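# Feed steel bar through cold saw to length stop

## Task

Slide the long steel bar along the rollers, through the open vise of the cold saw and beneath its raised blade, until its end reaches the length stop: the tip of the small rod at the saw's -y end that points back toward the blade. The stop has to stay where it was set, and the bar has to remain lying on the rollers. If a short leftover piece of bar sits on the saw ahead of the stop, move it into the offcut bin, the open box on the bench past the stop.

## Robot and tools

ROBOT AND FRAME
Two arms, left_arm and right_arm, each ride a carriage (left_rail, right_rail) on a single floor track running along y at x = 0; left_rail is always the one toward +y. Each base sits at x = 0, y = its carriage's position_m, z = 0.03 m, facing +x. The scene frame is fixed to the table: top at z = 0, +z up, +x the direction the arms face, +y to their left, y = 0 mid-track. The table starts at x = 0.31 m. Each gripper's fingers point along its own +z and close along its own y. end_effector_position is the spot between the pads when shut; fingertips extend about 33 mm past it (about 9 mm when wide open). Fingers can fold: grip with the outer quarter of the pads, and do not jab fingertips into a surface.

execute_actions(actions, cameras)
actions is a list run in order; an empty list just reports state and images. Each action may hold "rows", "steps", "until" and rail commands.
- rows: up to 15 rows, each used for one control step (1/30 s). A row is one flat list of 18 numbers in [-1, 1] covering both arms: left dx, dy, dz, rx, ry, rz, gripper position, force_limit, speed, then the same nine for the right arm. dx..rz are offsets, not poses: measured from that arm's Hand target as it stood when the action began, in that Hand target's own axes. All rows of one action count from that same start; a new action starts from the updated Hand target, so repeating an offset adds to it. Scale: 1.0 = 0.6 m or 180 degrees; rx, ry, rz form one rotation vector. Six zeros re-command the current Hand target. Ramp offsets up gradually (0.01 more per row is about 0.18 m/s).
- Gripper numbers are absolute commands: position +1 fully open (140 mm), pads touch near -0.8, -1 closes until blocked; force_limit from -1 (about 14 N) to +1 (about 58 N) for a slow close; speed -1 about 30 mm/s, 0 about 140, +1 about 250 (faster closes squeeze harder). To leave a gripper alone, resend its last three numbers; 0 is itself a command.
- steps: 1 to 450 control steps, default 15, at least one per row. After the last row the arm keeps heading for that row's target.
- left_rail / right_rail: position_m is an absolute place on the track in metres (left_rail -1.1 to 2, right_rail -2 to 1.1), speed_m_s 0.01 to 1, acceleration_factor 0.1 to 1 (0.96 m/s2 times the factor), or {"stop": true}. Keep carriages 0.98 m or more apart. After sending position_m, add an action like {"steps": n, "until": {"left_rail": {"position_status": ["!=", "moving"]}}}. Arm targets travel with the carriage, so let it arrive before aiming the gripper at a scene point.
- until: conditions on rail fields, with "=", "!=", "<", "<=", ">", ">=" (numbers need a comparison), or {"all": {"status": "ended"}} / {"any": {"status": "ended"}}. It does not halt the arms.
A value out of range or an unknown name rejects the whole call.

move(target, speed, blend, stop_force, zero, blocking, cameras)
Straight-line gripper paths. target is one 18-number row, or a list of up to 15 rows; every row is an offset from the same Hand targets, same layout and scale as above. speed: m/s, 0.002 to 2, default 0.25 (turns limited to twice that in rad/s), one value or one per target. blend: corner rounding in m per target, 0 means stop at each. stop_force: 10 to 80 N for both arms; ends a path when push against its direction reaches it. Use it only slowly, with the carriage at rest and the gripper not rotating; leave it out when backing away from a contact. zero: true re-zeros the force estimate first. blocking=false returns after about 0.5 s; then use wait or stop before sending rows or another move. Paths do not avoid obstacles and are capped at 10 s. The result adds a "move:" line (done, off_target, moving, held, fault) and limits (paced = pose clipped, held = steps withheld). Avoid paths passing near an arm's own base.

wait(seconds 0 to 10): lets time pass with current commands. stop(): brakes a running move (not the rails). zoom_image(camera cam_left_wrist or cam_right_wrist, region [x0, y0, x1, y1] in pixels, at most 504 each way). finished_scene(scene 1 to 3): ends the scene; the goal must hold without the robot.

RESULTS
end_effector_position (m), end_effector_quat_wxyz and velocities in the scene frame; may be a few cm off. Joint positions per arm: rail (m), waist, shoulder, elbow, forearm roll, wrist pitch, wrist roll (rad). Joint torques in the same order without the rail. Flange force: outside force in gripper axes, includes held weight, has error. Hand target: what the next offsets count from. Tool commands: current gripper commands. object_status: 0 moving, 1 blocked while opening, 2 blocked while closing (a grip), 3 reached command or pads met. position_measured in counts: 3 open, 75 about 100 mm, 139 about 60 mm, 200 about 20 mm, 230 pads touching. Wrist depth: 7x7 grid of distances per wrist camera, '-' for none. Rail position_status: moving, done, contact_stop, time_out, stopped, stopped_with_arm, stopped_for_other_arm, stopped_for_other_carriage; position_answer taken or not_taken. Cameras: cam_left_wrist and cam_right_wrist, 672x504.

AVOID
Each step the commanded pose is clipped to 70 mm and 16 degrees from the measured one. Force above 144 N or joint torque at its limit (waist/shoulder 299, elbow 140, wrist joints 39.6 N m) stops the arm for 10 s; targets even slightly past a firm contact can do this. Never let the arms or grippers touch each other. Do not drop the bar or leftover piece, let anything fall off the table, hit fixed parts, nudge the length stop, or hold a heavy bar far off its middle. Long holds, stretched arms and pushing against unreachable poses heat motors (MOTOR HOT, then a 30 to 60 s stop).

Each tool is called after "Call:" as a command line: name --argument value for each argument, lists and objects as JSON in quotes; but a table of rows of numbers goes row by row, as --pt "numbers of a row", without its own name.

## Session

Call:
execute_actions --actions '[]'

Scene clock: 0.00 s.
left_arm: end_effector_position=(+0.6600, +0.7138, +0.4937) position_measured=3 object_status=3 end_effector_quat_wxyz=(+0.000, +1.000, +0.000, +0.000) | right_arm: end_effector_position=(+0.6600, -0.9168, +0.4937) position_measured=3 object_status=3 end_effector_quat_wxyz=(+0.000, +1.000, +0.000, +0.000)
Joint positions: left_arm=[0.714 -0.053 0.164 1.35 0 1.628 1.518] | right_arm=[-0.916 -0.053 0.164 1.35 0 1.628 1.518]
Joint velocities: within noise
Joint torques (N m): no reading
Flange force (N): no reading
Wrist depth (mm): cam_left_wrist=[559 561 341 553 348 559 345 / 597 589 367 597 368 588 365 / 622 621 390 626 497 624 387 / 409 404 661 659 659 414 135 / - 154 707 709 704 700 115 / 774 754 742 772 733 752 - / - - 752 747 757 - -] | cam_right_wrist=[570 351 570 565 559 560 574 / 592 369 594 591 586 588 595 / 630 392 610 623 618 617 617 / 403 150 658 667 669 667 131 / - 713 709 711 713 730 113 / - 794 753 746 744 758 770 / 847 902 778 763 788 838 -]
Hand target: left_arm +0.6600, +0.7138, +0.4937; +0.000, +1.000, +0.000, +0.000 | right_arm +0.6600, -0.9168, +0.4937; +0.000, +1.000, +0.000, +0.000
Tool commands: left_gripper/position=+1.0 left_gripper/force_limit=+1.0 left_gripper/speed=+1.0 right_gripper/position=+1.0 right_gripper/force_limit=+1.0 right_gripper/speed=+1.0
left_rail: position_m=0.714 position_status=done
right_rail: position_m=-0.916 position_status=done

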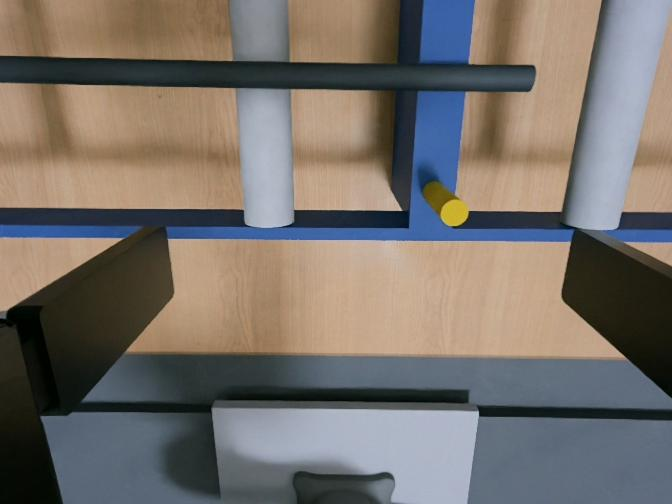

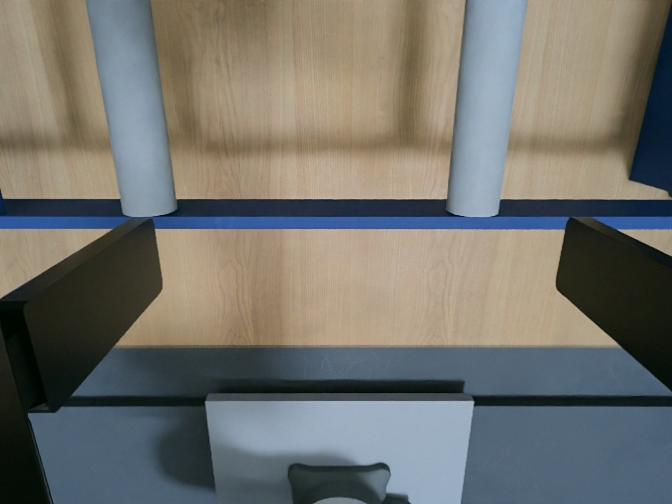

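Call:
move --target '[0,0,0.1,0,0,0.5,0,-0.3,-0.5,-0.2,0,-0.1,0,0,0,1,1,1]' --cameras '["cam_left_wrist"]'

Call:
execute_actions --actions '[{"right_rail":{"position_m":-1.1,"speed_m_s":0.3},"steps":150,"until":{"right_rail":{"position_status":["!=","moving"]}}}]' --cameras '["cam_right_wrist"]'

Scene clock: 4.23 s.
left_arm: end_effector_position=(+0.6600, +0.7138, +0.4336) position_measured=129 object_status=3 end_effector_quat_wxyz=(+0.000, +0.707, -0.707, +0.000) | right_arm: end_effector_position=(+0.5400, -0.9168, +0.5536) position_measured=3 object_status=3 end_effector_quat_wxyz=(+0.000, +1.000, +0.000, +0.000)
Joint positions: left_arm=[0.714 -0.053 0.163 1.458 0 1.521 3.088] | right_arm=[-0.916 -0.065 -0.022 1.443 0 1.721 1.506]
Joint torques (N m): left_arm=[0.48 -63.33 -43.31 4.6 -0.3 0.09] | right_arm=[1.16 -39.13 -44.92 4.1 0.11 0.24]
Flange force (N): left_arm=[0.8 -5.1 2.4] | right_arm=[-5.4 2.5 7.1]
Wrist depth (mm): cam_left_wrist=[509 320 299 501 320 507 508 / 542 319 306 538 373 532 536 / 568 364 560 567 561 565 572 / 603 355 151 345 343 595 609 / - 88 119 636 367 96 90 / - - 353 676 663 - 71 / - - 704 713 702 - -] | cam_right_wrist=[625 407 628 618 617 630 617 / 642 654 656 647 650 652 645 / 692 696 700 680 684 698 698 / 709 150 746 726 737 724 131 / - 773 775 765 770 791 114 / 882 832 824 788 791 - - / 912 642 630 640 859 916 -]
Hand target: left_arm +0.6600, +0.7138, +0.4337; +0.000, +0.707, -0.707, +0.000 | right_arm +0.5400, -0.9168, +0.5537; +0.000, +1.000, +0.000, +0.000
Off the commanded pose: left_arm 0.000 m, 0 deg | right_arm 0.000 m, 0 deg.
left_rail: position_m=0.714 position_status=done
right_rail: position_m=-0.916 position_status=done
move: done
Images, in order (width x height): cam_left_wrist 672x504.

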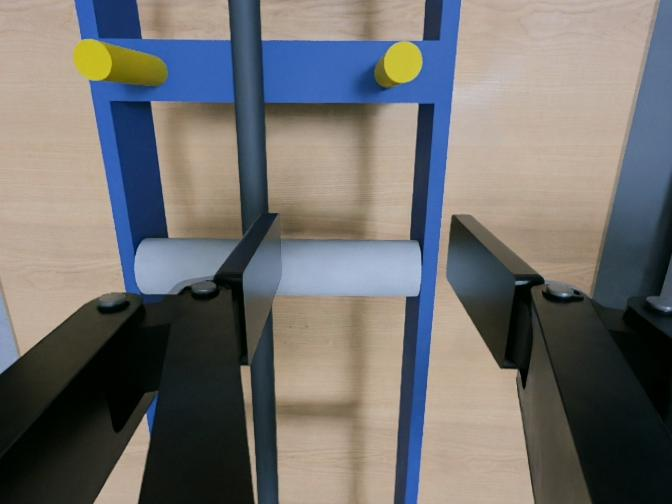

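Scene clock: 5.40 s.
left_arm: end_effector_position=(+0.6600, +0.7138, +0.4336) position_measured=129 object_status=3 end_effector_quat_wxyz=(+0.000, +0.707, -0.707, +0.000) | right_arm: end_effector_position=(+0.5400, -1.1005, +0.5537) position_measured=3 object_status=3 end_effector_quat_wxyz=(+0.000, +1.000, +0.000, +0.000)
Joint positions: left_arm=[0.714 -0.053 0.163 1.458 0 1.521 3.088] | right_arm=[-1.1 -0.065 -0.022 1.443 0 1.721 1.506]
Joint torques (N m): left_arm=[0.72 -63.7 -43.06 4.63 -0.42 0.07] | right_arm=[0.84 -39.13 -45.08 4.07 0.11 0.28]
Flange force (N): left_arm=[1.0 -5.6 1.5] | right_arm=[-6.0 1.9 7.4]
Wrist depth (mm): cam_left_wrist=[509 319 300 499 320 508 500 / 539 318 306 536 374 531 540 / 567 362 561 571 551 564 563 / 605 353 151 346 344 586 627 / - 88 119 629 366 96 90 / - - 353 680 668 - 71 / - - 707 722 690 - -] | cam_right_wrist=[618 615 606 620 623 547 413 / 649 654 654 656 661 656 499 / 686 684 688 684 702 684 690 / 706 151 737 737 737 719 131 / - 770 770 763 763 775 114 / 847 863 783 786 799 866 856 / 902 615 618 628 866 - -]
Hand target: left_arm +0.6600, +0.7138, +0.4337; +0.000, +0.707, -0.707, +0.000 | right_arm +0.5400, -1.1005, +0.5537; +0.000, +1.000, +0.000, +0.000
Tool commands: left_gripper/position=+0.0 left_gripper/force_limit=-0.3 left_gripper/speed=-0.5 right_gripper/position=+1.0 right_gripper/force_limit=+1.0 right_gripper/speed=+1.0
Off the commanded pose: left_arm 0.000 m, 0 deg | right_arm 0.000 m, 0 deg.
left_rail: position_m=0.714 position_status=done
right_rail: position_m=-1.100 speed_m_s=0.30 position_status=done
Images, in order (width x height): cam_right_wrist 672x504.

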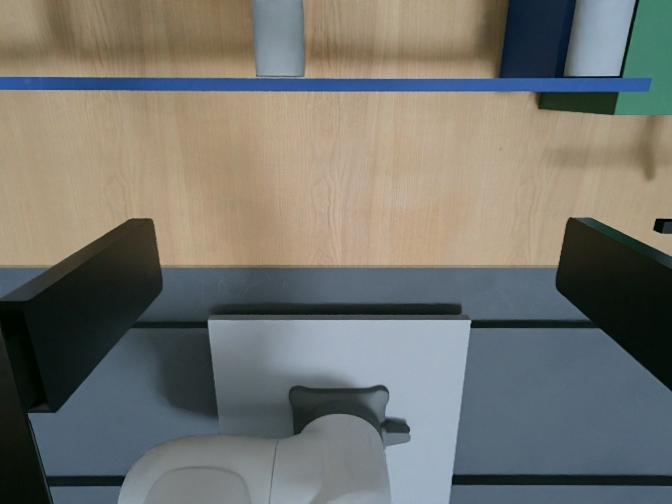

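Call:
move --target '[0,0,0,0,0,0,0,-0.3,-0.5,-0.4,0,0.18,0,0,0.5,1,1,1]' --cameras '[]'

Call:
execute_actions --actions '[{"right_rail":{"position_m":-1.98,"speed_m_s":0.3,"acceleration_factor":0.5},"steps":250,"until":{"right_rail":{"position_status":["!=","moving"]}}}]' --cameras '["cam_right_wrist"]'

Call:
move --target '[0,0,0,0,0,0,0,-0.3,-0.5,0.2,-0.42,-0.1,0,0,0,1,1,1]' --cameras '[]'

Call:
move --target '[0,0,0,0,0,0,0,-0.3,-0.5,0.2,-0.2,-0.05,0,0,0,1,1,1]' --cameras '["cam_right_wrist"]'

Call:
move --target '[0,0,0,0,0,0,0,-0.3,-0.5,-0.43,0,0.22,0,0,0,0,0,0.5]' --cameras '["cam_right_wrist"]'

Scene clock: 9.60 s.
left_arm: end_effector_position=(+0.6600, +0.7138, +0.4337) position_measured=129 object_status=3 end_effector_quat_wxyz=(+0.000, +0.707, -0.707, +0.000) | right_arm: end_effector_position=(+0.3000, -1.1005, +0.4457) position_measured=3 object_status=3 end_effector_quat_wxyz=(+0.000, +0.707, -0.707, +0.000)
Joint positions: left_arm=[0.714 -0.053 0.163 1.458 0 1.521 3.088] | right_arm=[-1.1 -0.117 -0.433 1.945 0 1.63 3.025]
Joint torques (N m): left_arm=[0.82 -63.22 -43.04 4.61 -0.39 -0.03] | right_arm=[1.62 3.33 -45.31 4.08 0.17 0.51]
Flange force (N): left_arm=[1.1 -5.2 1.8] | right_arm=[7.1 7.0 6.7]
Wrist depth (mm): cam_left_wrist=[508 319 300 497 320 502 507 / 543 318 305 536 371 534 532 / 569 363 560 567 559 559 576 / 603 355 151 346 340 592 600 / - 88 119 629 370 96 91 / - - 355 678 663 - 71 / - - 702 722 702 - -] | cam_right_wrist=[521 514 513 529 497 491 492 / 547 545 550 558 523 508 363 / 574 576 581 588 547 535 346 / 413 150 618 630 583 579 131 / - 645 659 669 678 604 113 / 479 709 700 715 717 453 380 / 483 753 756 744 761 791 419]
Hand target: left_arm +0.6600, +0.7138, +0.4337; +0.000, +0.707, -0.707, +0.000 | right_arm +0.3000, -1.1005, +0.4457; +0.000, +0.707, -0.707, +0.000
Off the commanded pose: left_arm 0.000 m, 0 deg | right_arm 0.000 m, 0 deg.
left_rail: position_m=0.714 position_status=done
right_rail: position_m=-1.100 speed_m_s=0.30 position_status=done
move: done
No camera images: "cameras" was empty.

Scene clock: 13.40 s.
left_arm: end_effector_position=(+0.6600, +0.7138, +0.4337) position_measured=129 object_status=3 end_effector_quat_wxyz=(+0.000, +0.707, -0.707, +0.000) | right_arm: end_effector_position=(+0.3000, -1.9805, +0.4457) position_measured=3 object_status=3 end_effector_quat_wxyz=(+0.000, +0.707, -0.707, +0.000)
Joint positions: left_arm=[0.714 -0.053 0.163 1.458 0 1.521 3.088] | right_arm=[-1.98 -0.117 -0.433 1.945 0 1.63 3.025]
Joint torques (N m): left_arm=[0.63 -63.85 -43.02 4.58 -0.4 0.04] | right_arm=[0.98 3.88 -45.37 4.08 0.13 0.23]
Flange force (N): left_arm=[0.7 -6.5 1.8] | right_arm=[4.2 7.5 6.9]
Wrist depth (mm): cam_left_wrist=[508 319 298 498 320 507 510 / 546 319 305 537 372 531 548 / 568 365 560 563 551 565 561 / 605 355 151 345 343 588 594 / - 88 119 631 370 96 90 / - - 353 672 659 - 71 / - - 704 720 700 - -] | cam_right_wrist=[516 520 522 527 497 492 489 / 546 552 550 559 521 503 362 / 578 581 581 585 546 541 348 / 595 151 612 622 592 578 131 / - 598 658 665 656 604 114 / 478 595 696 719 742 455 381 / 484 510 742 791 773 763 413]
Hand target: left_arm +0.6600, +0.7138, +0.4337; +0.000, +0.707, -0.707, +0.000 | right_arm +0.3000, -1.9805, +0.4457; +0.000, +0.707, -0.707, +0.000
Tool commands: left_gripper/position=+0.0 left_gripper/force_limit=-0.3 left_gripper/speed=-0.5 right_gripper/position=+1.0 right_gripper/force_limit=+1.0 right_gripper/speed=+1.0
Off the commanded pose: left_arm 0.000 m, 0 deg | right_arm 0.000 m, 0 deg.
left_rail: position_m=0.714 position_status=done
right_rail: position_m=-1.980 speed_m_s=0.30 position_status=done
Images, in order (width x height): cam_right_wrist 672x504.

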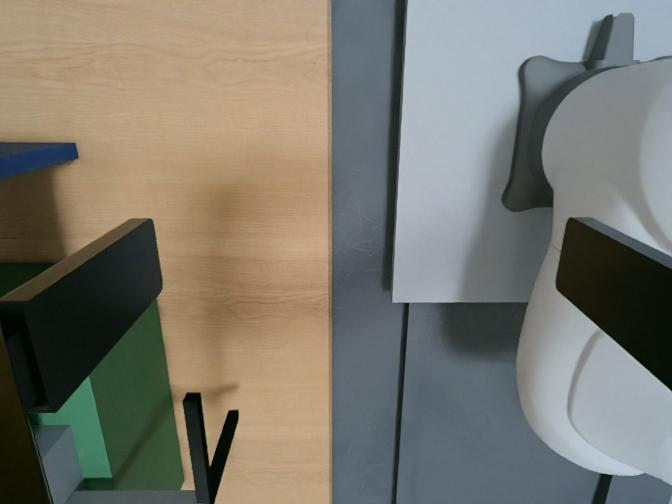

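Scene clock: 15.00 s.
left_arm: end_effector_position=(+0.6600, +0.7138, +0.4337) position_measured=129 object_status=3 end_effector_quat_wxyz=(+0.000, +0.707, -0.707, +0.000) | right_arm: end_effector_position=(+0.5519, -2.1006, +0.5057) position_measured=3 object_status=3 end_effector_quat_wxyz=(+0.000, +0.707, -0.707, +0.000)
Joint positions: left_arm=[0.714 -0.053 0.163 1.458 0 1.521 3.088] | right_arm=[-1.98 -0.276 0.01 1.497 0 1.635 2.866]
Joint torques (N m): left_arm=[0.73 -63.39 -42.9 4.6 -0.31 0.03] | right_arm=[1.32 -42.9 -45.15 4.09 0.12 0.28]
Flange force (N): left_arm=[0.9 -5.9 2.0] | right_arm=[1.5 6.0 6.3]
Wrist depth (mm): cam_left_wrist=[508 319 300 500 320 509 502 / 543 319 305 534 374 530 538 / 576 362 556 563 564 563 568 / 606 355 151 344 343 585 572 / - 88 119 632 368 96 91 / - - 355 674 666 - 71 / - - 702 724 698 - -] | cam_right_wrist=[578 574 576 581 570 583 571 / 597 600 607 601 614 615 582 / 397 403 640 649 642 650 618 / - 151 528 676 680 684 131 / - 427 445 724 721 751 114 / 487 462 479 753 778 875 791 / 570 505 507 810 827 847 878]
Hand target: left_arm +0.6600, +0.7138, +0.4337; +0.000, +0.707, -0.707, +0.000 | right_arm +0.5520, -2.1006, +0.5057; +0.000, +0.707, -0.707, +0.000
Off the commanded pose: left_arm 0.000 m, 0 deg | right_arm 0.000 m, 0 deg.
left_rail: position_m=0.714 position_status=done
right_rail: position_m=-1.980 speed_m_s=0.30 position_status=done
move: done
No camera images: "cameras" was empty.

Scene clock: 16.17 s.
left_arm: end_effector_position=(+0.6600, +0.7138, +0.4337) position_measured=129 object_status=3 end_effector_quat_wxyz=(+0.000, +0.707, -0.707, +0.000) | right_arm: end_effector_position=(+0.6719, -2.2205, +0.5357) position_measured=3 object_status=3 end_effector_quat_wxyz=(+0.000, +0.707, -0.707, +0.000)
Joint positions: left_arm=[0.714 -0.053 0.163 1.458 0 1.521 3.088] | right_arm=[-1.98 -0.392 0.262 1.153 0 1.727 2.75]
Joint torques (N m): left_arm=[0.98 -63.62 -43.2 4.71 -0.3 0.09] | right_arm=[1.26 -69.59 -44.67 4.11 0.1 0.24]
Flange force (N): left_arm=[1.3 -5.6 2.5] | right_arm=[0.0 5.6 6.7]
Wrist depth (mm): cam_left_wrist=[509 318 299 500 319 510 507 / 542 319 304 539 371 532 539 / 568 363 563 568 556 561 567 / 601 364 151 345 340 581 600 / - 88 119 634 368 96 90 / - - 352 670 666 - 71 / - - 702 722 692 - -] | cam_right_wrist=[604 600 578 - 591 604 1287 / 628 635 642 638 633 637 659 / 663 669 676 672 667 682 669 / 694 140 700 709 719 713 131 / - 448 484 570 758 765 113 / 821 791 522 512 807 794 - / 1935 650 549 544 859 882 905]
Hand target: left_arm +0.6600, +0.7138, +0.4337; +0.000, +0.707, -0.707, +0.000 | right_arm +0.6720, -2.2205, +0.5357; +0.000, +0.707, -0.707, +0.000
Off the commanded pose: left_arm 0.000 m, 0 deg | right_arm 0.000 m, 0 deg.
left_rail: position_m=0.714 position_status=done
right_rail: position_m=-1.980 speed_m_s=0.30 position_status=done
move: done
Images, in order (width x height): cam_right_wrist 672x504.

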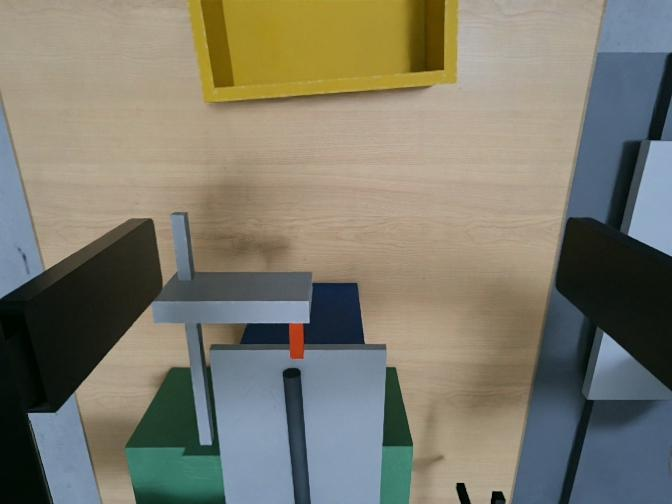

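Scene clock: 17.77 s.
left_arm: end_effector_position=(+0.6600, +0.7138, +0.4337) position_measured=129 object_status=3 end_effector_quat_wxyz=(+0.000, +0.707, -0.707, +0.000) | right_arm: end_effector_position=(+0.6720, -1.9625, +0.4037) position_measured=129 object_status=3 end_effector_quat_wxyz=(+0.000, +0.707, -0.707, +0.000)
Joint positions: left_arm=[0.714 -0.053 0.163 1.458 0 1.521 3.088] | right_arm=[-1.98 -0.025 0.187 1.484 0 1.471 3.116]
Joint torques (N m): left_arm=[0.28 -63.84 -43.03 4.67 -0.35 0.08] | right_arm=[0.97 -62.26 -45.33 4.15 0.12 0.12]
Flange force (N): left_arm=[0.3 -6.6 2.1] | right_arm=[1.7 5.3 6.1]
Wrist depth (mm): cam_left_wrist=[511 319 298 498 321 504 510 / 540 319 305 542 372 534 537 / 571 363 559 567 559 569 557 / 603 354 151 345 342 595 565 / - 88 119 634 368 96 90 / - - 354 670 663 - 71 / - - 713 724 698 - -] | cam_right_wrist=[284 301 246 485 485 483 482 / 500 493 280 501 510 515 514 / 540 294 286 289 526 544 549 / 572 307 138 308 165 559 583 / - 90 132 329 336 106 88 / - - 339 348 415 - - / - - 378 377 392 - -]
Hand target: left_arm +0.6600, +0.7138, +0.4337; +0.000, +0.707, -0.707, +0.000 | right_arm +0.6720, -1.9625, +0.4037; +0.000, +0.707, -0.707, +0.000
Off the commanded pose: left_arm 0.000 m, 0 deg | right_arm 0.000 m, 0 deg.
left_rail: position_m=0.714 position_status=done
right_rail: position_m=-1.980 speed_m_s=0.30 position_status=done
move: done
Images, in order (width x height): cam_right_wrist 672x504.

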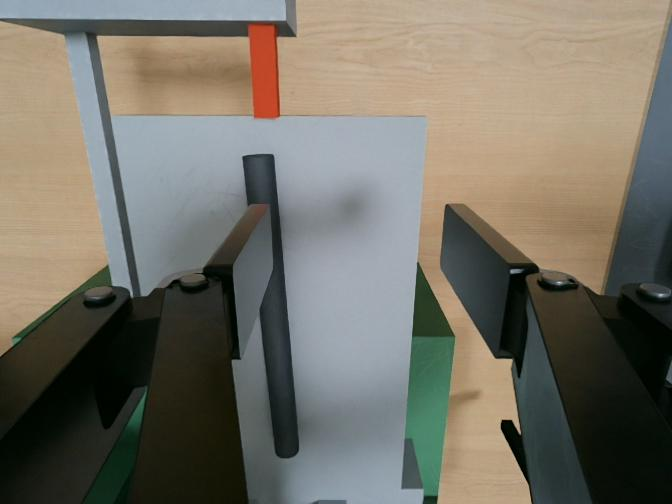

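Call:
move --pt "0 0 0 0 0 0 0 -0.3 -0.5 0 -0.071 0 0 -0.1 -0.0107 0 0 0.5" --pt "0 0 0 0 0 0 0 -0.3 -0.5 -0.0625 -0.071 0.173 0 -0.1 -0.0107 0 0 0.5" --cameras '["cam_right_wrist"]' --speed 0.08

Scene clock: 22.93 s.
left_arm: end_effector_position=(+0.6600, +0.7138, +0.4337) position_measured=129 object_status=3 end_effector_quat_wxyz=(+0.000, +0.707, -0.707, +0.000) | right_arm: end_effector_position=(+0.7146, -1.9251, +0.2999) position_measured=129 object_status=3 end_effector_quat_wxyz=(-0.111, +0.710, -0.686, -0.111)
Joint positions: left_arm=[0.714 -0.053 0.163 1.458 0 1.521 3.088] | right_arm=[-1.98 -0.115 0.297 1.563 0.32 1.337 2.909]
Joint torques (N m): left_arm=[0.21 -63.65 -43.03 4.57 -0.41 0.04] | right_arm=[1.36 -72.15 -44.04 4.49 0.31 0.24]
Flange force (N): left_arm=[0.2 -6.1 1.9] | right_arm=[3.0 5.6 4.6]
Wrist depth (mm): cam_left_wrist=[510 319 300 499 322 506 501 / 543 320 306 537 372 534 530 / 575 364 563 561 560 557 565 / 603 353 151 345 343 589 588 / - 88 119 634 369 96 90 / - - 353 678 668 - 71 / - - 707 733 698 - -] | cam_right_wrist=[148 148 148 145 148 148 151 / 184 163 163 149 163 163 414 / 218 182 181 168 182 183 464 / 332 205 138 195 196 196 520 / - 90 112 230 238 106 88 / - - 279 269 278 - - / - - 324 334 337 - -]
Hand target: left_arm +0.6600, +0.7138, +0.4337; +0.000, +0.707, -0.707, +0.000 | right_arm +0.7146, -1.9251, +0.2999; -0.111, +0.710, -0.686, -0.111
Off the commanded pose: left_arm 0.000 m, 0 deg | right_arm 0.000 m, 0 deg.
left_rail: position_m=0.714 position_status=done
right_rail: position_m=-1.980 speed_m_s=0.30 position_status=done
move: done
Images, in order (width x height): cam_right_wrist 672x504.

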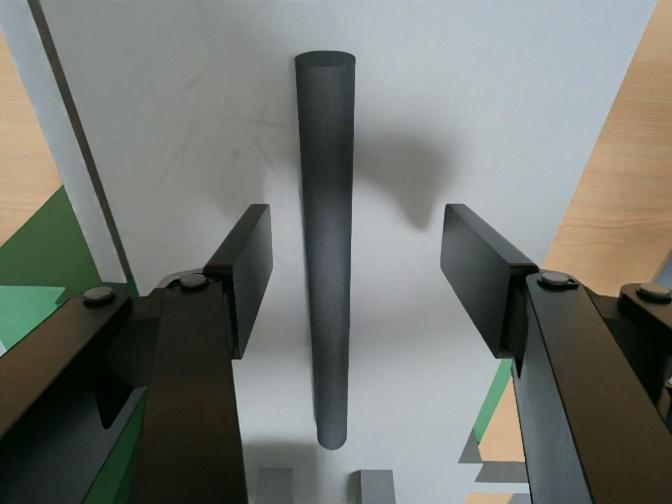

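Call:
move --pt "0 0 0 0 0 0 0 -0.3 -0.5 0 -0.0145 0 0 0 0 0 0 0.5" --pt "0 0 0 0 0 0 0 -0.3 -0.5 0.0130 -0.0145 0.0400 0 0 0 0 0 0.5" --cameras '["cam_right_wrist"]' --speed 0.05

Scene clock: 24.90 s.
left_arm: end_effector_position=(+0.6600, +0.7138, +0.4337) position_measured=129 object_status=3 end_effector_quat_wxyz=(+0.000, +0.707, -0.707, +0.000) | right_arm: end_effector_position=(+0.7234, -1.9247, +0.2747) position_measured=129 object_status=3 end_effector_quat_wxyz=(-0.111, +0.710, -0.686, -0.111)
Joint positions: left_arm=[0.714 -0.053 0.163 1.458 0 1.521 3.088] | right_arm=[-1.98 -0.113 0.322 1.575 0.324 1.3 2.899]
Joint torques (N m): left_arm=[0.69 -63.9 -43.02 4.72 -0.43 -0.01] | right_arm=[-1.73 -66.8 -37.62 2.13 -0.11 0.32]
Flange force (N): left_arm=[0.7 -6.5 1.8] | right_arm=[-4.3 3.8 -4.9]
Wrist depth (mm): cam_left_wrist=[506 319 299 496 321 511 509 / 543 317 304 537 372 536 536 / 572 362 557 561 560 560 557 / 601 354 151 346 342 588 546 / - 88 119 634 367 96 90 / - - 356 674 661 - 71 / - - 711 728 700 - -] | cam_right_wrist=[125 125 125 125 123 125 125 / 138 138 138 123 138 138 138 / 180 154 154 138 154 154 158 / 306 170 142 157 165 130 466 / - 76 189 188 200 112 82 / - - 236 220 234 235 - / - - 286 286 285 - -]
Hand target: left_arm +0.6600, +0.7138, +0.4337; +0.000, +0.707, -0.707, +0.000 | right_arm +0.7234, -1.9247, +0.2747; -0.111, +0.710, -0.686, -0.111
Off the commanded pose: left_arm 0.000 m, 0 deg | right_arm 0.000 m, 0 deg.
left_rail: position_m=0.714 position_status=done
right_rail: position_m=-1.980 speed_m_s=0.30 position_status=done
move: done
Images, in order (width x height): cam_right_wrist 672x504.

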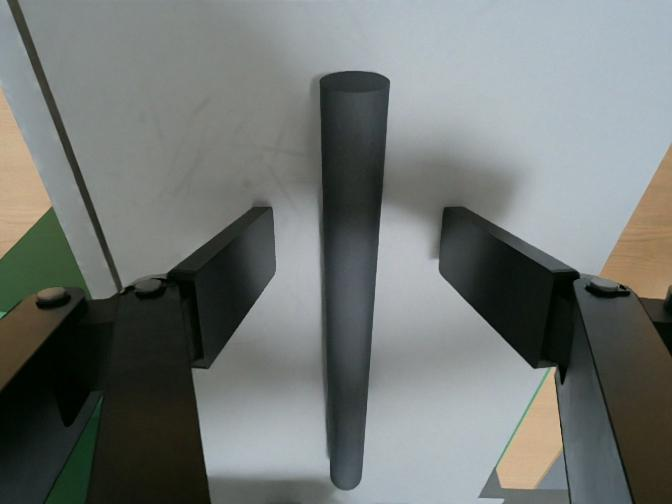

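Call:
move --target '[0,0,0,0,0,0,0,-0.3,-0.5,-0.0055,-0.002,-0.0185,0,0,0,0.02,0,0.5]' --cameras '["cam_right_wrist"]' --speed 0.05

Scene clock: 25.93 s.
left_arm: end_effector_position=(+0.6600, +0.7138, +0.4337) position_measured=129 object_status=3 end_effector_quat_wxyz=(+0.000, +0.707, -0.707, +0.000) | right_arm: end_effector_position=(+0.7245, -1.9250, +0.2862) position_measured=127 object_status=3 end_effector_quat_wxyz=(-0.111, +0.710, -0.686, -0.111)
Joint positions: left_arm=[0.714 -0.053 0.163 1.458 0 1.521 3.088] | right_arm=[-1.98 -0.113 0.318 1.559 0.322 1.319 2.905]
Joint torques (N m): left_arm=[1.14 -63.52 -43.1 4.71 -0.31 0.04] | right_arm=[1.14 -74.02 -43.68 4.46 0.35 0.23]
Flange force (N): left_arm=[1.6 -5.7 2.1] | right_arm=[2.5 5.7 4.2]
Wrist depth (mm): cam_left_wrist=[512 318 300 497 320 507 502 / 539 317 305 536 372 533 536 / 574 364 564 565 557 561 553 / 606 355 151 346 340 585 565 / - 88 119 637 373 96 91 / - - 354 676 665 - 71 / - - 707 722 702 - -] | cam_right_wrist=[135 135 135 135 135 135 135 / 172 149 149 143 149 150 149 / 426 166 163 148 166 166 434 / 318 188 135 176 183 179 508 / - 90 135 204 216 107 89 / - - 254 244 254 - - / - - 308 308 307 - -]
Hand target: left_arm +0.6600, +0.7138, +0.4337; +0.000, +0.707, -0.707, +0.000 | right_arm +0.7245, -1.9250, +0.2862; -0.111, +0.710, -0.686, -0.111
Off the commanded pose: left_arm 0.000 m, 0 deg | right_arm 0.000 m, 0 deg.
left_rail: position_m=0.714 position_status=done
right_rail: position_m=-1.980 speed_m_s=0.30 position_status=done
move: done
Images, in order (width x height): cam_right_wrist 672x504.

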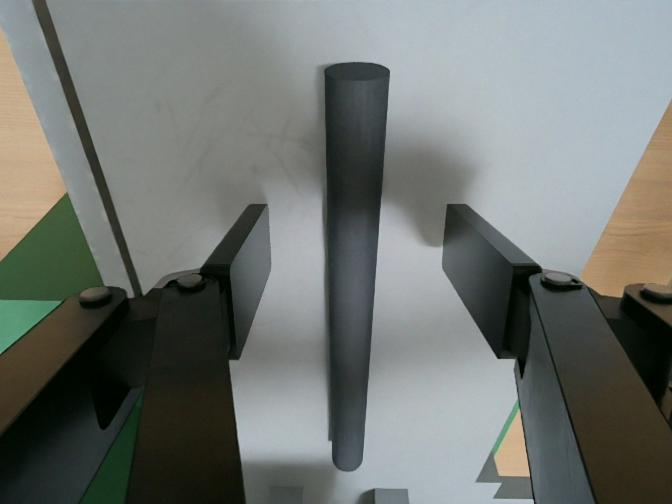

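Call:
execute_actions --actions '[{"rows":[[0,0,0,0,0,0,0,-0.3,-0.5,0.0015,0,0.005,0,0,0,0.02,0,0.5]],"steps":15},{"rows":[[0,0,0,0,0,0,0,-0.3,-0.5,0,0,0,0,0,0,-1,-0.5,-1]],"steps":85}]' --cameras '["cam_right_wrist"]'

Scene clock: 30.03 s.
left_arm: end_effector_position=(+0.6600, +0.7138, +0.4337) position_measured=129 object_status=3 end_effector_quat_wxyz=(+0.000, +0.707, -0.707, +0.000) | right_arm: end_effector_position=(+0.7245, -1.9249, +0.2831) position_measured=201 object_status=2 end_effector_quat_wxyz=(-0.111, +0.710, -0.686, -0.111)
Joint positions: left_arm=[0.714 -0.053 0.163 1.458 0 1.521 3.088] | right_arm=[-1.98 -0.113 0.32 1.563 0.322 1.314 2.904]
Joint torques (N m): left_arm=[0.62 -64.04 -43.09 4.62 -0.33 0.04] | right_arm=[2.62 -67.93 -39.13 4.36 0.03 0.41]
Flange force (N): left_arm=[0.9 -6.3 2.1] | right_arm=[2.2 5.5 -4.7]
Flange force at the end of the 1st action (N): left_arm=[1.5 -5.0 2.6] | right_arm=[2.6 5.1 4.6]
Wrist depth (mm): cam_left_wrist=[511 318 300 498 321 511 508 / 546 317 305 537 374 533 542 / 568 363 557 568 555 563 556 / 601 353 151 345 342 584 584 / - 88 119 634 367 96 91 / - - 355 672 668 - 71 / - - 704 720 702 - -] | cam_right_wrist=[132 132 133 132 133 133 133 / 167 146 146 144 146 147 146 / 424 163 163 147 163 163 424 / 319 190 179 159 145 180 504 / - 77 87 178 - 86 546 / - - - 217 - 65 67 / - - - - - - -]
Hand target: left_arm +0.6600, +0.7138, +0.4337; +0.000, +0.707, -0.707, +0.000 | right_arm +0.7246, -1.9249, +0.2831; -0.111, +0.710, -0.686, -0.111
Off the commanded pose: left_arm 0.000 m, 0 deg | right_arm 0.000 m, 0 deg.
left_rail: position_m=0.714 position_status=done
right_rail: position_m=-1.980 speed_m_s=0.30 position_status=done
Images, in order (width x height): cam_right_wrist 672x504.

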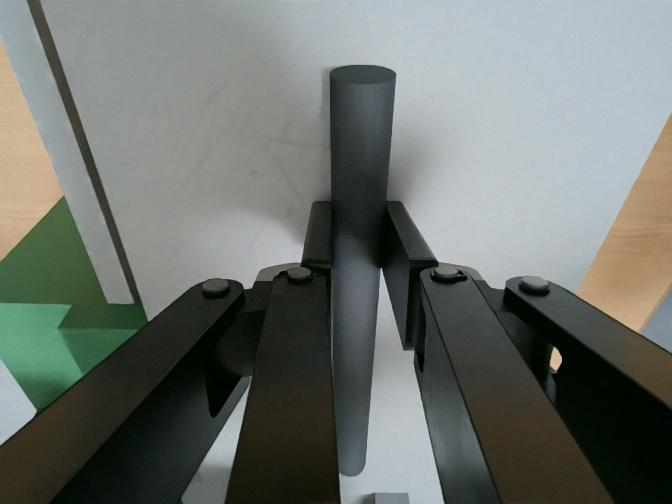

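Call:
move --target '[0,0,0,0,0,0,0,-0.3,-0.5,-0.0013,0,-0.004,0,0,0,-1,-0.5,-1]' --cameras '[]' --speed 0.03

Call:
execute_actions --actions '[{"rows":[[0,0,0,0,0,0,0,-0.3,-0.5,0,0,0,0,0,0,-0.97,0.1,-0.6]],"steps":30}]' --cameras '[]'

Call:
move --target '[0,0,0,0,0,0,0,-0.3,-0.5,-0.0155,0,-0.0476,0,0,0,-0.97,0.1,-0.6]' --cameras '["cam_right_wrist"]' --speed 0.05

Scene clock: 31.40 s.
left_arm: end_effector_position=(+0.6600, +0.7138, +0.4337) position_measured=129 object_status=3 end_effector_quat_wxyz=(+0.000, +0.707, -0.707, +0.000) | right_arm: end_effector_position=(+0.7245, -1.9249, +0.2856) position_measured=201 object_status=2 end_effector_quat_wxyz=(-0.111, +0.710, -0.686, -0.111)
Joint positions: left_arm=[0.714 -0.053 0.163 1.458 0 1.521 3.088] | right_arm=[-1.98 -0.113 0.319 1.56 0.322 1.318 2.905]
Joint torques (N m): left_arm=[0.6 -64.42 -43.14 4.66 -0.42 0.07] | right_arm=[0.99 -77.92 -46.45 5.09 0.42 0.28]
Flange force (N): left_arm=[0.8 -7.2 2.1] | right_arm=[4.1 5.3 9.6]
Wrist depth (mm): cam_left_wrist=[512 318 300 500 320 508 508 / 547 318 305 531 375 534 534 / 569 364 557 561 555 556 567 / 603 354 151 346 341 585 606 / - 88 119 631 368 96 91 / - - 355 678 665 - 71 / - - 709 728 698 - -] | cam_right_wrist=[135 135 135 134 134 135 135 / 172 148 148 146 149 148 149 / 427 166 165 146 166 165 436 / 327 192 182 160 145 183 501 / - 77 87 178 - 86 546 / - - - 220 - 65 67 / - - - - - - -]
Hand target: left_arm +0.6600, +0.7138, +0.4337; +0.000, +0.707, -0.707, +0.000 | right_arm +0.7245, -1.9249, +0.2856; -0.111, +0.710, -0.686, -0.111
Off the commanded pose: left_arm 0.000 m, 0 deg | right_arm 0.000 m, 0 deg.
left_rail: position_m=0.714 position_status=done
right_rail: position_m=-1.980 speed_m_s=0.30 position_status=done
move: done
No camera images: "cameras" was empty.

Scene clock: 32.60 s.
left_arm: end_effector_position=(+0.6600, +0.7138, +0.4337) position_measured=129 object_status=3 end_effector_quat_wxyz=(+0.000, +0.707, -0.707, +0.000) | right_arm: end_effector_position=(+0.7245, -1.9249, +0.2856) position_measured=203 object_status=2 end_effector_quat_wxyz=(-0.111, +0.710, -0.686, -0.111)
Joint positions: left_arm=[0.714 -0.053 0.163 1.458 0 1.521 3.088] | right_arm=[-1.98 -0.113 0.319 1.56 0.322 1.318 2.905]
Joint torques (N m): left_arm=[0.34 -64.39 -43.31 4.62 -0.38 0.12] | right_arm=[1.52 -78.04 -46.51 5.25 0.42 0.28]
Flange force (N): left_arm=[0.6 -6.7 2.4] | right_arm=[4.9 5.3 9.3]
Wrist depth (mm): cam_left_wrist=[508 341 301 498 320 507 504 / 544 318 307 536 375 528 536 / 569 363 559 567 556 561 571 / 601 353 151 346 344 588 648 / - 88 119 637 369 96 90 / - - 355 680 663 - 71 / - - 704 724 700 - -] | cam_right_wrist=[135 135 134 135 135 135 135 / 172 149 149 145 149 149 148 / 419 166 166 145 166 166 439 / 318 192 183 159 144 182 503 / - 77 86 179 - 86 552 / - - - 219 - 65 66 / - - - - - - -]
Hand target: left_arm +0.6600, +0.7138, +0.4337; +0.000, +0.707, -0.707, +0.000 | right_arm +0.7245, -1.9249, +0.2856; -0.111, +0.710, -0.686, -0.111
Off the commanded pose: left_arm 0.000 m, 0 deg | right_arm 0.000 m, 0 deg.
left_rail: position_m=0.714 position_status=done
right_rail: position_m=-1.980 speed_m_s=0.30 position_status=done
No camera images: "cameras" was empty.

Scene clock: 33.50 s.
left_arm: end_effector_position=(+0.6600, +0.7138, +0.4337) position_measured=129 object_status=3 end_effector_quat_wxyz=(+0.000, +0.707, -0.707, +0.000) | right_arm: end_effector_position=(+0.7244, -1.9249, +0.3156) position_measured=203 object_status=2 end_effector_quat_wxyz=(-0.111, +0.710, -0.686, -0.111)
Joint positions: left_arm=[0.714 -0.053 0.163 1.458 0 1.521 3.088] | right_arm=[-1.98 -0.113 0.305 1.523 0.318 1.367 2.921]
Joint torques (N m): left_arm=[0.52 -64.33 -43.05 4.75 -0.48 0.01] | right_arm=[1.1 -77.61 -47.4 5.41 0.48 0.23]
Flange force (N): left_arm=[0.6 -6.9 1.9] | right_arm=[4.5 5.2 10.6]
Wrist depth (mm): cam_left_wrist=[510 318 299 498 320 502 502 / 546 318 305 546 372 534 530 / 574 365 557 565 553 557 555 / 606 353 151 345 341 585 652 / - 88 119 637 368 96 90 / - - 354 670 670 - 71 / - - 711 720 696 - -] | cam_right_wrist=[187 166 162 162 159 159 165 / 420 179 179 176 179 179 419 / 470 209 200 148 195 200 484 / 332 250 220 159 143 227 539 / 339 77 87 178 - 86 595 / - - - 222 - 65 66 / - - - - - - -]
Hand target: left_arm +0.6600, +0.7138, +0.4337; +0.000, +0.707, -0.707, +0.000 | right_arm +0.7244, -1.9249, +0.3157; -0.111, +0.710, -0.686, -0.111
Off the commanded pose: left_arm 0.000 m, 0 deg | right_arm 0.000 m, 0 deg.
left_rail: position_m=0.714 position_status=done
right_rail: position_m=-1.980 speed_m_s=0.30 position_status=done
move: done
Images, in order (width x height): cam_right_wrist 672x504.

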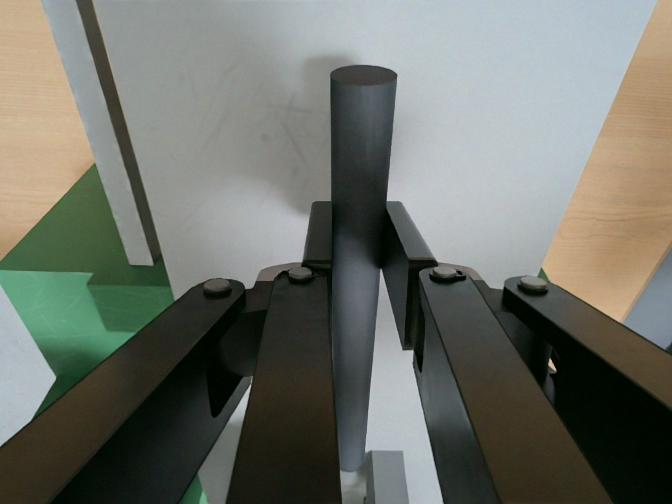

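Call:
move --pt "0 0 0 0 0 0 0 -0.3 -0.5 0 0.283 0 0 0 0 -0.97 0.1 -0.6" --pt "0 0 0 0 0 0 0 -0.3 -0.5 0.446 0.283 -0.408 0 0 0 -0.97 0.1 -0.6" --cameras '["cam_right_wrist"]' --speed 0.12

Scene clock: 39.40 s.
left_arm: end_effector_position=(+0.6600, +0.7138, +0.4337) position_measured=129 object_status=3 end_effector_quat_wxyz=(+0.000, +0.707, -0.707, +0.000) | right_arm: end_effector_position=(+0.5648, -2.2605, +0.4649) position_measured=203 object_status=2 end_effector_quat_wxyz=(-0.111, +0.710, -0.686, -0.111)
Joint positions: left_arm=[0.714 -0.053 0.163 1.458 0 1.521 3.088] | right_arm=[-1.98 -0.645 0.202 1.385 0.25 1.747 2.483]
Joint torques (N m): left_arm=[0.17 -63.9 -43.11 4.71 -0.41 0.07] | right_arm=[0.84 -66.97 -47.36 5.35 1.22 0.26]
Flange force (N): left_arm=[0.3 -6.1 1.6] | right_arm=[1.8 4.6 11.7]
Wrist depth (mm): cam_left_wrist=[510 319 301 497 319 504 508 / 536 319 306 531 372 534 540 / 571 363 560 565 555 560 552 / 600 354 151 344 341 584 644 / - 88 119 634 369 96 90 / - - 352 670 668 - 71 / - - 700 720 702 - -] | cam_right_wrist=[521 527 523 528 526 524 541 / 585 582 583 - 581 582 560 / 630 650 647 142 645 659 610 / 427 434 626 159 143 717 690 / 813 77 87 178 - 86 571 / - - - 221 - 65 66 / - - - - - - -]
Hand target: left_arm +0.6600, +0.7138, +0.4337; +0.000, +0.707, -0.707, +0.000 | right_arm +0.5648, -2.2605, +0.4649; -0.111, +0.710, -0.686, -0.111
Off the commanded pose: left_arm 0.000 m, 0 deg | right_arm 0.000 m, 0 deg.
left_rail: position_m=0.714 position_status=done
right_rail: position_m=-1.980 speed_m_s=0.30 position_status=done
move: done
Images, in order (width x height): cam_right_wrist 672x504.

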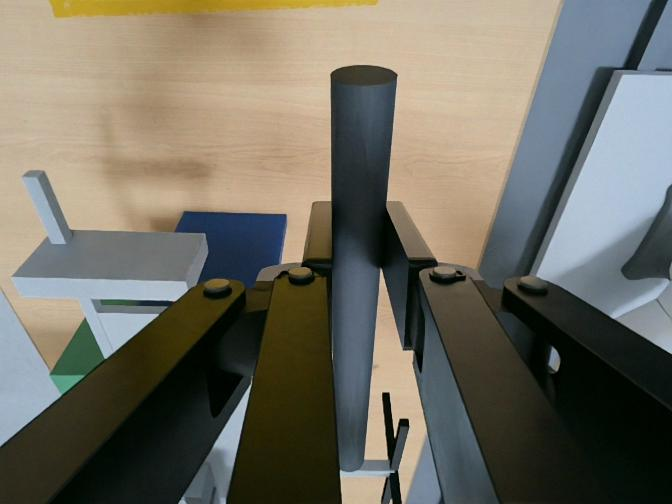

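Call:
move --target '[0,0,0,0,0,0,0,-0.3,-0.5,0,0,0,0,0.1,0,-0.97,0.1,-0.6]' --cameras '[]' --speed 0.3

Call:
move --target '[0,0,0,0,0,0,0,-0.3,-0.5,0.08,0,-0.15,0,0,-0.49,-0.97,0.1,-0.6]' --cameras '["cam_right_wrist"]' --speed 0.3

Scene clock: 41.60 s.
left_arm: end_effector_position=(+0.6600, +0.7138, +0.4337) position_measured=129 object_status=3 end_effector_quat_wxyz=(+0.000, +0.707, -0.707, +0.000) | right_arm: end_effector_position=(+0.5648, -2.2606, +0.4649) position_measured=203 object_status=2 end_effector_quat_wxyz=(-0.002, +0.719, -0.695, +0.002)
Joint positions: left_arm=[0.714 -0.053 0.163 1.458 0 1.521 3.088] | right_arm=[-1.98 -0.517 0.112 1.461 0.003 1.564 2.591]
Joint torques (N m): left_arm=[0.44 -63.52 -43.19 4.65 -0.3 0.04] | right_arm=[0.92 -57.86 -48.71 4.38 0.29 0.21]
Flange force (N): left_arm=[0.2 -5.5 2.3] | right_arm=[-1.2 5.7 12.4]
Wrist depth (mm): cam_left_wrist=[510 319 300 501 321 508 501 / 539 319 305 539 372 534 537 / 571 362 557 561 560 563 571 / 605 353 151 345 339 591 606 / - 88 119 632 367 96 90 / - - 354 674 665 - 71 / - - 707 724 700 - -] | cam_right_wrist=[533 - - 536 547 550 1202 / 571 551 561 - 567 572 592 / 606 609 600 142 597 609 588 / 633 637 637 160 144 650 607 / 663 77 87 179 - 86 635 / - - - 220 - 65 66 / - - - - - - -]
Hand target: left_arm +0.6600, +0.7138, +0.4337; +0.000, +0.707, -0.707, +0.000 | right_arm +0.5648, -2.2605, +0.4649; -0.002, +0.719, -0.695, +0.002
Off the commanded pose: left_arm 0.000 m, 0 deg | right_arm 0.000 m, 0 deg.
left_rail: position_m=0.714 position_status=done
right_rail: position_m=-1.980 speed_m_s=0.30 position_status=done
move: done
No camera images: "cameras" was empty.

Scene clock: 44.63 s.
left_arm: end_effector_position=(+0.6600, +0.7138, +0.4337) position_measured=129 object_status=3 end_effector_quat_wxyz=(+0.000, +0.707, -0.707, +0.000) | right_arm: end_effector_position=(+0.5659, -2.3085, +0.5549) position_measured=203 object_status=2 end_effector_quat_wxyz=(+0.000, +1.000, +0.001, +0.003)
Joint positions: left_arm=[0.714 -0.053 0.163 1.458 0 1.521 3.088] | right_arm=[-1.98 -0.58 0.163 1.24 0.003 1.734 0.99]
Joint torques (N m): left_arm=[0.39 -64.22 -43.29 4.65 -0.29 0.1] | right_arm=[1.32 -62.77 -47.94 3.93 0.35 0.13]
Flange force (N): left_arm=[0.6 -6.5 2.7] | right_arm=[-6.1 -1.2 13.4]
Wrist depth (mm): cam_left_wrist=[513 318 299 502 321 506 501 / 538 319 305 533 372 531 542 / 567 364 555 564 557 564 563 / 605 355 151 344 342 584 592 / - 88 120 631 371 96 90 / - - 353 674 665 - 71 / - - 713 731 700 - -] | cam_right_wrist=[520 617 623 617 640 - 1368 / 663 647 656 - 643 - 1353 / 680 692 686 141 698 682 1417 / 726 728 726 159 143 739 1516 / - 77 87 178 - 86 1598 / - - - 221 - 65 66 / - - - - - - -]
Hand target: left_arm +0.6600, +0.7138, +0.4337; +0.000, +0.707, -0.707, +0.000 | right_arm +0.5659, -2.3085, +0.5549; +0.000, +1.000, +0.001, +0.003
Off the commanded pose: left_arm 0.000 m, 0 deg | right_arm 0.000 m, 0 deg.
left_rail: position_m=0.714 position_status=done
right_rail: position_m=-1.980 speed_m_s=0.30 position_status=done
move: done
Images, in order (width x height): cam_right_wrist 672x504.

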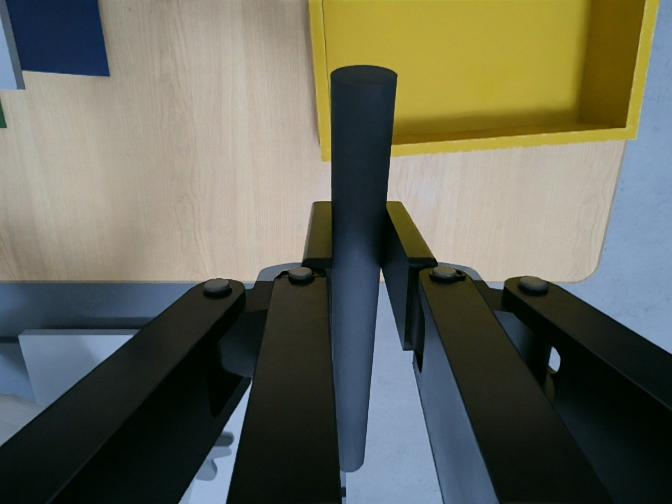

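Call:
move --pt "0 0 0 0 0 0 0 -0.3 -0.5 0.19 0.311 0.1 0 0 0.475 -0.97 0.1 -0.6" --pt "0 0 0 0 0 0 0 -0.3 -0.5 0.19 0.311 0.5 0 0 0.475 -0.97 0.1 -0.6" --cameras '["cam_right_wrist"]' --speed 0.25

Scene clock: 50.10 s.
left_arm: end_effector_position=(+0.6600, +0.7138, +0.4337) position_measured=129 object_status=3 end_effector_quat_wxyz=(+0.000, +0.707, -0.707, +0.000) | right_arm: end_effector_position=(+0.6818, -2.4949, +0.2556) position_measured=203 object_status=2 end_effector_quat_wxyz=(-0.002, +0.735, -0.678, +0.002)
Joint positions: left_arm=[0.714 -0.053 0.163 1.458 0 1.521 3.088] | right_arm=[-1.98 -0.689 0.522 1.287 0.003 1.329 2.372]
Joint torques (N m): left_arm=[0.41 -63.81 -43.25 4.64 -0.36 0.04] | right_arm=[1.46 -100.01 -46.93 4.23 0.3 0.24]
Flange force (N): left_arm=[0.5 -6.0 2.3] | right_arm=[-1.3 4.0 10.9]
Wrist depth (mm): cam_left_wrist=[506 320 300 503 320 510 507 / 540 319 305 539 374 536 534 / 568 363 564 564 559 563 563 / 601 355 151 346 341 584 586 / - 88 119 636 368 96 91 / - - 355 674 661 - 71 / - - 709 717 690 - -] | cam_right_wrist=[247 332 341 345 346 283 351 / 359 332 - - 360 328 367 / 385 310 - 142 386 302 390 / 418 312 403 159 144 323 413 / 435 77 87 178 - 86 434 / - - - 221 - 65 66 / - - - - - - -]
Hand target: left_arm +0.6600, +0.7138, +0.4337; +0.000, +0.707, -0.707, +0.000 | right_arm +0.6818, -2.4949, +0.2555; -0.002, +0.735, -0.678, +0.002
Off the commanded pose: left_arm 0.000 m, 0 deg | right_arm 0.000 m, 0 deg.
left_rail: position_m=0.714 position_status=done
right_rail: position_m=-1.980 speed_m_s=0.30 position_status=done
move: done
Images, in order (width x height): cam_right_wrist 672x504.

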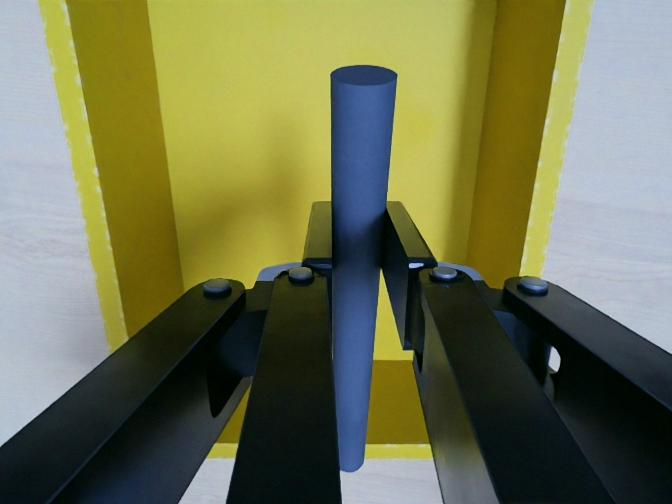

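Call:
move --target '[0,0,0,0,0,0,0,-0.3,-0.5,0,0.008,0.325,0,0,0,-0.97,0.1,-0.6]' --cameras '["cam_right_wrist"]' --speed 0.08

Scene clock: 53.30 s.
left_arm: end_effector_position=(+0.6600, +0.7138, +0.4337) position_measured=129 object_status=3 end_effector_quat_wxyz=(+0.000, +0.707, -0.707, +0.000) | right_arm: end_effector_position=(+0.6780, -2.4952, +0.0605) position_measured=203 object_status=2 end_effector_quat_wxyz=(-0.002, +0.735, -0.678, +0.002)
Joint positions: left_arm=[0.714 -0.053 0.163 1.458 0 1.521 3.088] | right_arm=[-1.98 -0.692 0.639 1.471 0.004 1.028 2.368]
Joint torques (N m): left_arm=[0.69 -63.66 -43.36 4.71 -0.27 0.09] | right_arm=[1.92 -102.02 -40.05 3.61 -0.21 0.26]
Flange force (N): left_arm=[0.9 -5.4 2.6] | right_arm=[-0.8 4.7 5.4]
Wrist depth (mm): cam_left_wrist=[508 320 298 500 320 502 508 / 542 319 305 533 372 530 538 / 575 364 555 565 563 560 565 / 608 353 151 591 341 589 586 / - 88 119 632 373 96 91 / - - 354 674 666 - 71 / - - 702 724 694 - -] | cam_right_wrist=[170 169 171 169 170 169 168 / 178 179 178 139 177 179 177 / 188 189 188 150 189 189 182 / - 201 201 160 144 198 182 / 213 77 87 171 - 86 159 / - - - 192 - 65 66 / - - - 212 - - -]
Hand target: left_arm +0.6600, +0.7138, +0.4337; +0.000, +0.707, -0.707, +0.000 | right_arm +0.6780, -2.4952, +0.0605; -0.002, +0.735, -0.678, +0.002
Off the commanded pose: left_arm 0.000 m, 0 deg | right_arm 0.000 m, 0 deg.
left_rail: position_m=0.714 position_status=done
right_rail: position_m=-1.980 speed_m_s=0.30 position_status=done
move: done
Images, in order (width x height): cam_right_wrist 672x504.

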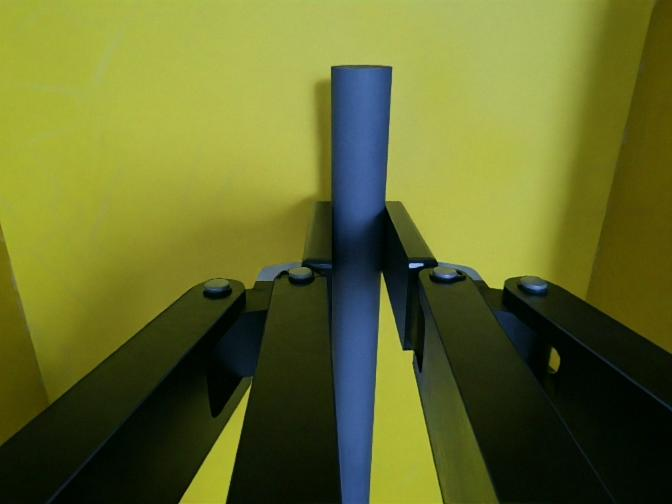

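Call:
execute_actions --actions '[{"rows":[[0,0,0,0,0,0,0,-0.3,-0.5,0,0,0,0,0,0,0.3,-0.5,-1]],"steps":60}]' --cameras '[]'

Call:
move --pt "0 0 0 0 0 0 0 -0.3 -0.5 0 0 -0.5 0 0 0 0.3 -0.5 -1" --pt "0 0 0 0 0 0 0 -0.3 -0.5 -0.783 0.17 -0.66 0 0 0.025 0.3 -0.5 -1" --cameras '["cam_right_wrist"]' --speed 0.25

Scene clock: 56.43 s.
left_arm: end_effector_position=(+0.6600, +0.7138, +0.4337) position_measured=129 object_status=3 end_effector_quat_wxyz=(+0.000, +0.707, -0.707, +0.000) | right_arm: end_effector_position=(+0.6780, -2.4952, +0.0605) position_measured=91 object_status=0 end_effector_quat_wxyz=(-0.002, +0.735, -0.678, +0.002)
Joint positions: left_arm=[0.714 -0.053 0.163 1.458 0 1.521 3.088] | right_arm=[-1.98 -0.692 0.639 1.471 0.004 1.028 2.368]
Joint torques (N m): left_arm=[0.56 -63.39 -43.23 4.66 -0.27 0.08] | right_arm=[1.32 -100.54 -39.18 3.51 0.12 0.24]
Flange force (N): left_arm=[0.8 -5.0 2.4] | right_arm=[-1.7 4.4 4.3]
Wrist depth (mm): cam_left_wrist=[508 320 298 503 321 507 509 / 537 320 306 534 372 534 532 / 564 364 560 561 559 564 560 / 600 356 151 346 343 591 606 / - 88 119 639 369 96 90 / - - 354 678 668 - 71 / - - 702 720 694 - -] | cam_right_wrist=[169 169 170 170 169 169 167 / 177 177 178 166 178 178 176 / 189 189 187 175 189 189 182 / 199 199 196 189 200 138 172 / - 93 210 208 213 113 81 / - - 228 222 228 229 - / - - 245 237 245 244 -]
Hand target: left_arm +0.6600, +0.7138, +0.4337; +0.000, +0.707, -0.707, +0.000 | right_arm +0.6780, -2.4952, +0.0605; -0.002, +0.735, -0.678, +0.002
Off the commanded pose: left_arm 0.000 m, 0 deg | right_arm 0.000 m, 0 deg.
left_rail: position_m=0.714 position_status=done
right_rail: position_m=-1.980 speed_m_s=0.30 position_status=done
No camera images: "cameras" was empty.

Scene clock: 60.37 s.
left_arm: end_effector_position=(+0.6600, +0.7138, +0.4337) position_measured=129 object_status=3 end_effector_quat_wxyz=(+0.000, +0.707, -0.707, +0.000) | right_arm: end_effector_position=(+0.5367, -2.0352, +0.4558) position_measured=91 object_status=3 end_effector_quat_wxyz=(-0.002, +0.708, -0.707, +0.002)
Joint positions: left_arm=[0.714 -0.053 0.163 1.458 0 1.521 3.088] | right_arm=[-1.98 -0.167 -0.036 1.631 0.001 1.541 2.973]
Joint torques (N m): left_arm=[0.52 -64.09 -43.34 4.66 -0.38 0.02] | right_arm=[0.71 -37.85 -45.44 4.06 0.18 0.1]
Flange force (N): left_arm=[0.5 -6.1 2.6] | right_arm=[0.8 6.0 6.5]
Wrist depth (mm): cam_left_wrist=[508 319 301 496 320 510 503 / 542 319 306 536 371 532 527 / 569 361 555 563 559 567 568 / 603 354 151 344 344 584 567 / - 88 119 634 369 96 90 / - - 355 674 661 - 71 / - - 700 726 696 - -] | cam_right_wrist=[523 530 534 529 536 530 510 / 318 549 561 559 560 559 537 / 585 581 588 588 598 600 554 / 363 354 612 633 618 131 598 / - 93 383 652 672 114 81 / - - 418 713 711 - - / - - 453 749 770 - -]
Hand target: left_arm +0.6600, +0.7138, +0.4337; +0.000, +0.707, -0.707, +0.000 | right_arm +0.5367, -2.0351, +0.4558; -0.002, +0.708, -0.707, +0.002
Off the commanded pose: left_arm 0.000 m, 0 deg | right_arm 0.000 m, 0 deg.
left_rail: position_m=0.714 position_status=done
right_rail: position_m=-1.980 speed_m_s=0.30 position_status=done
move: done
Images, in order (width x height): cam_right_wrist 672x504.

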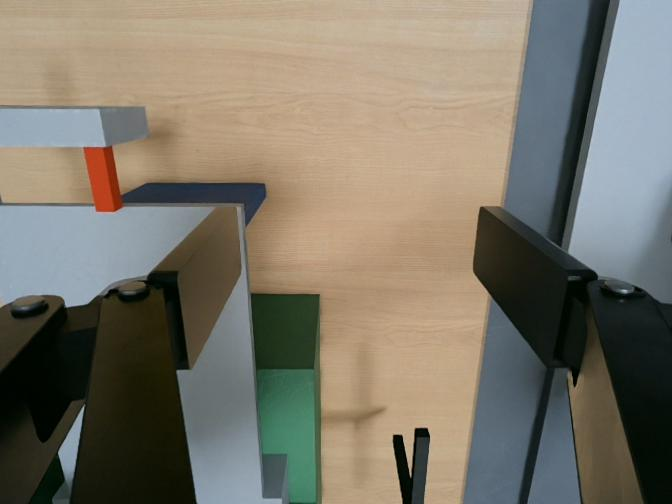

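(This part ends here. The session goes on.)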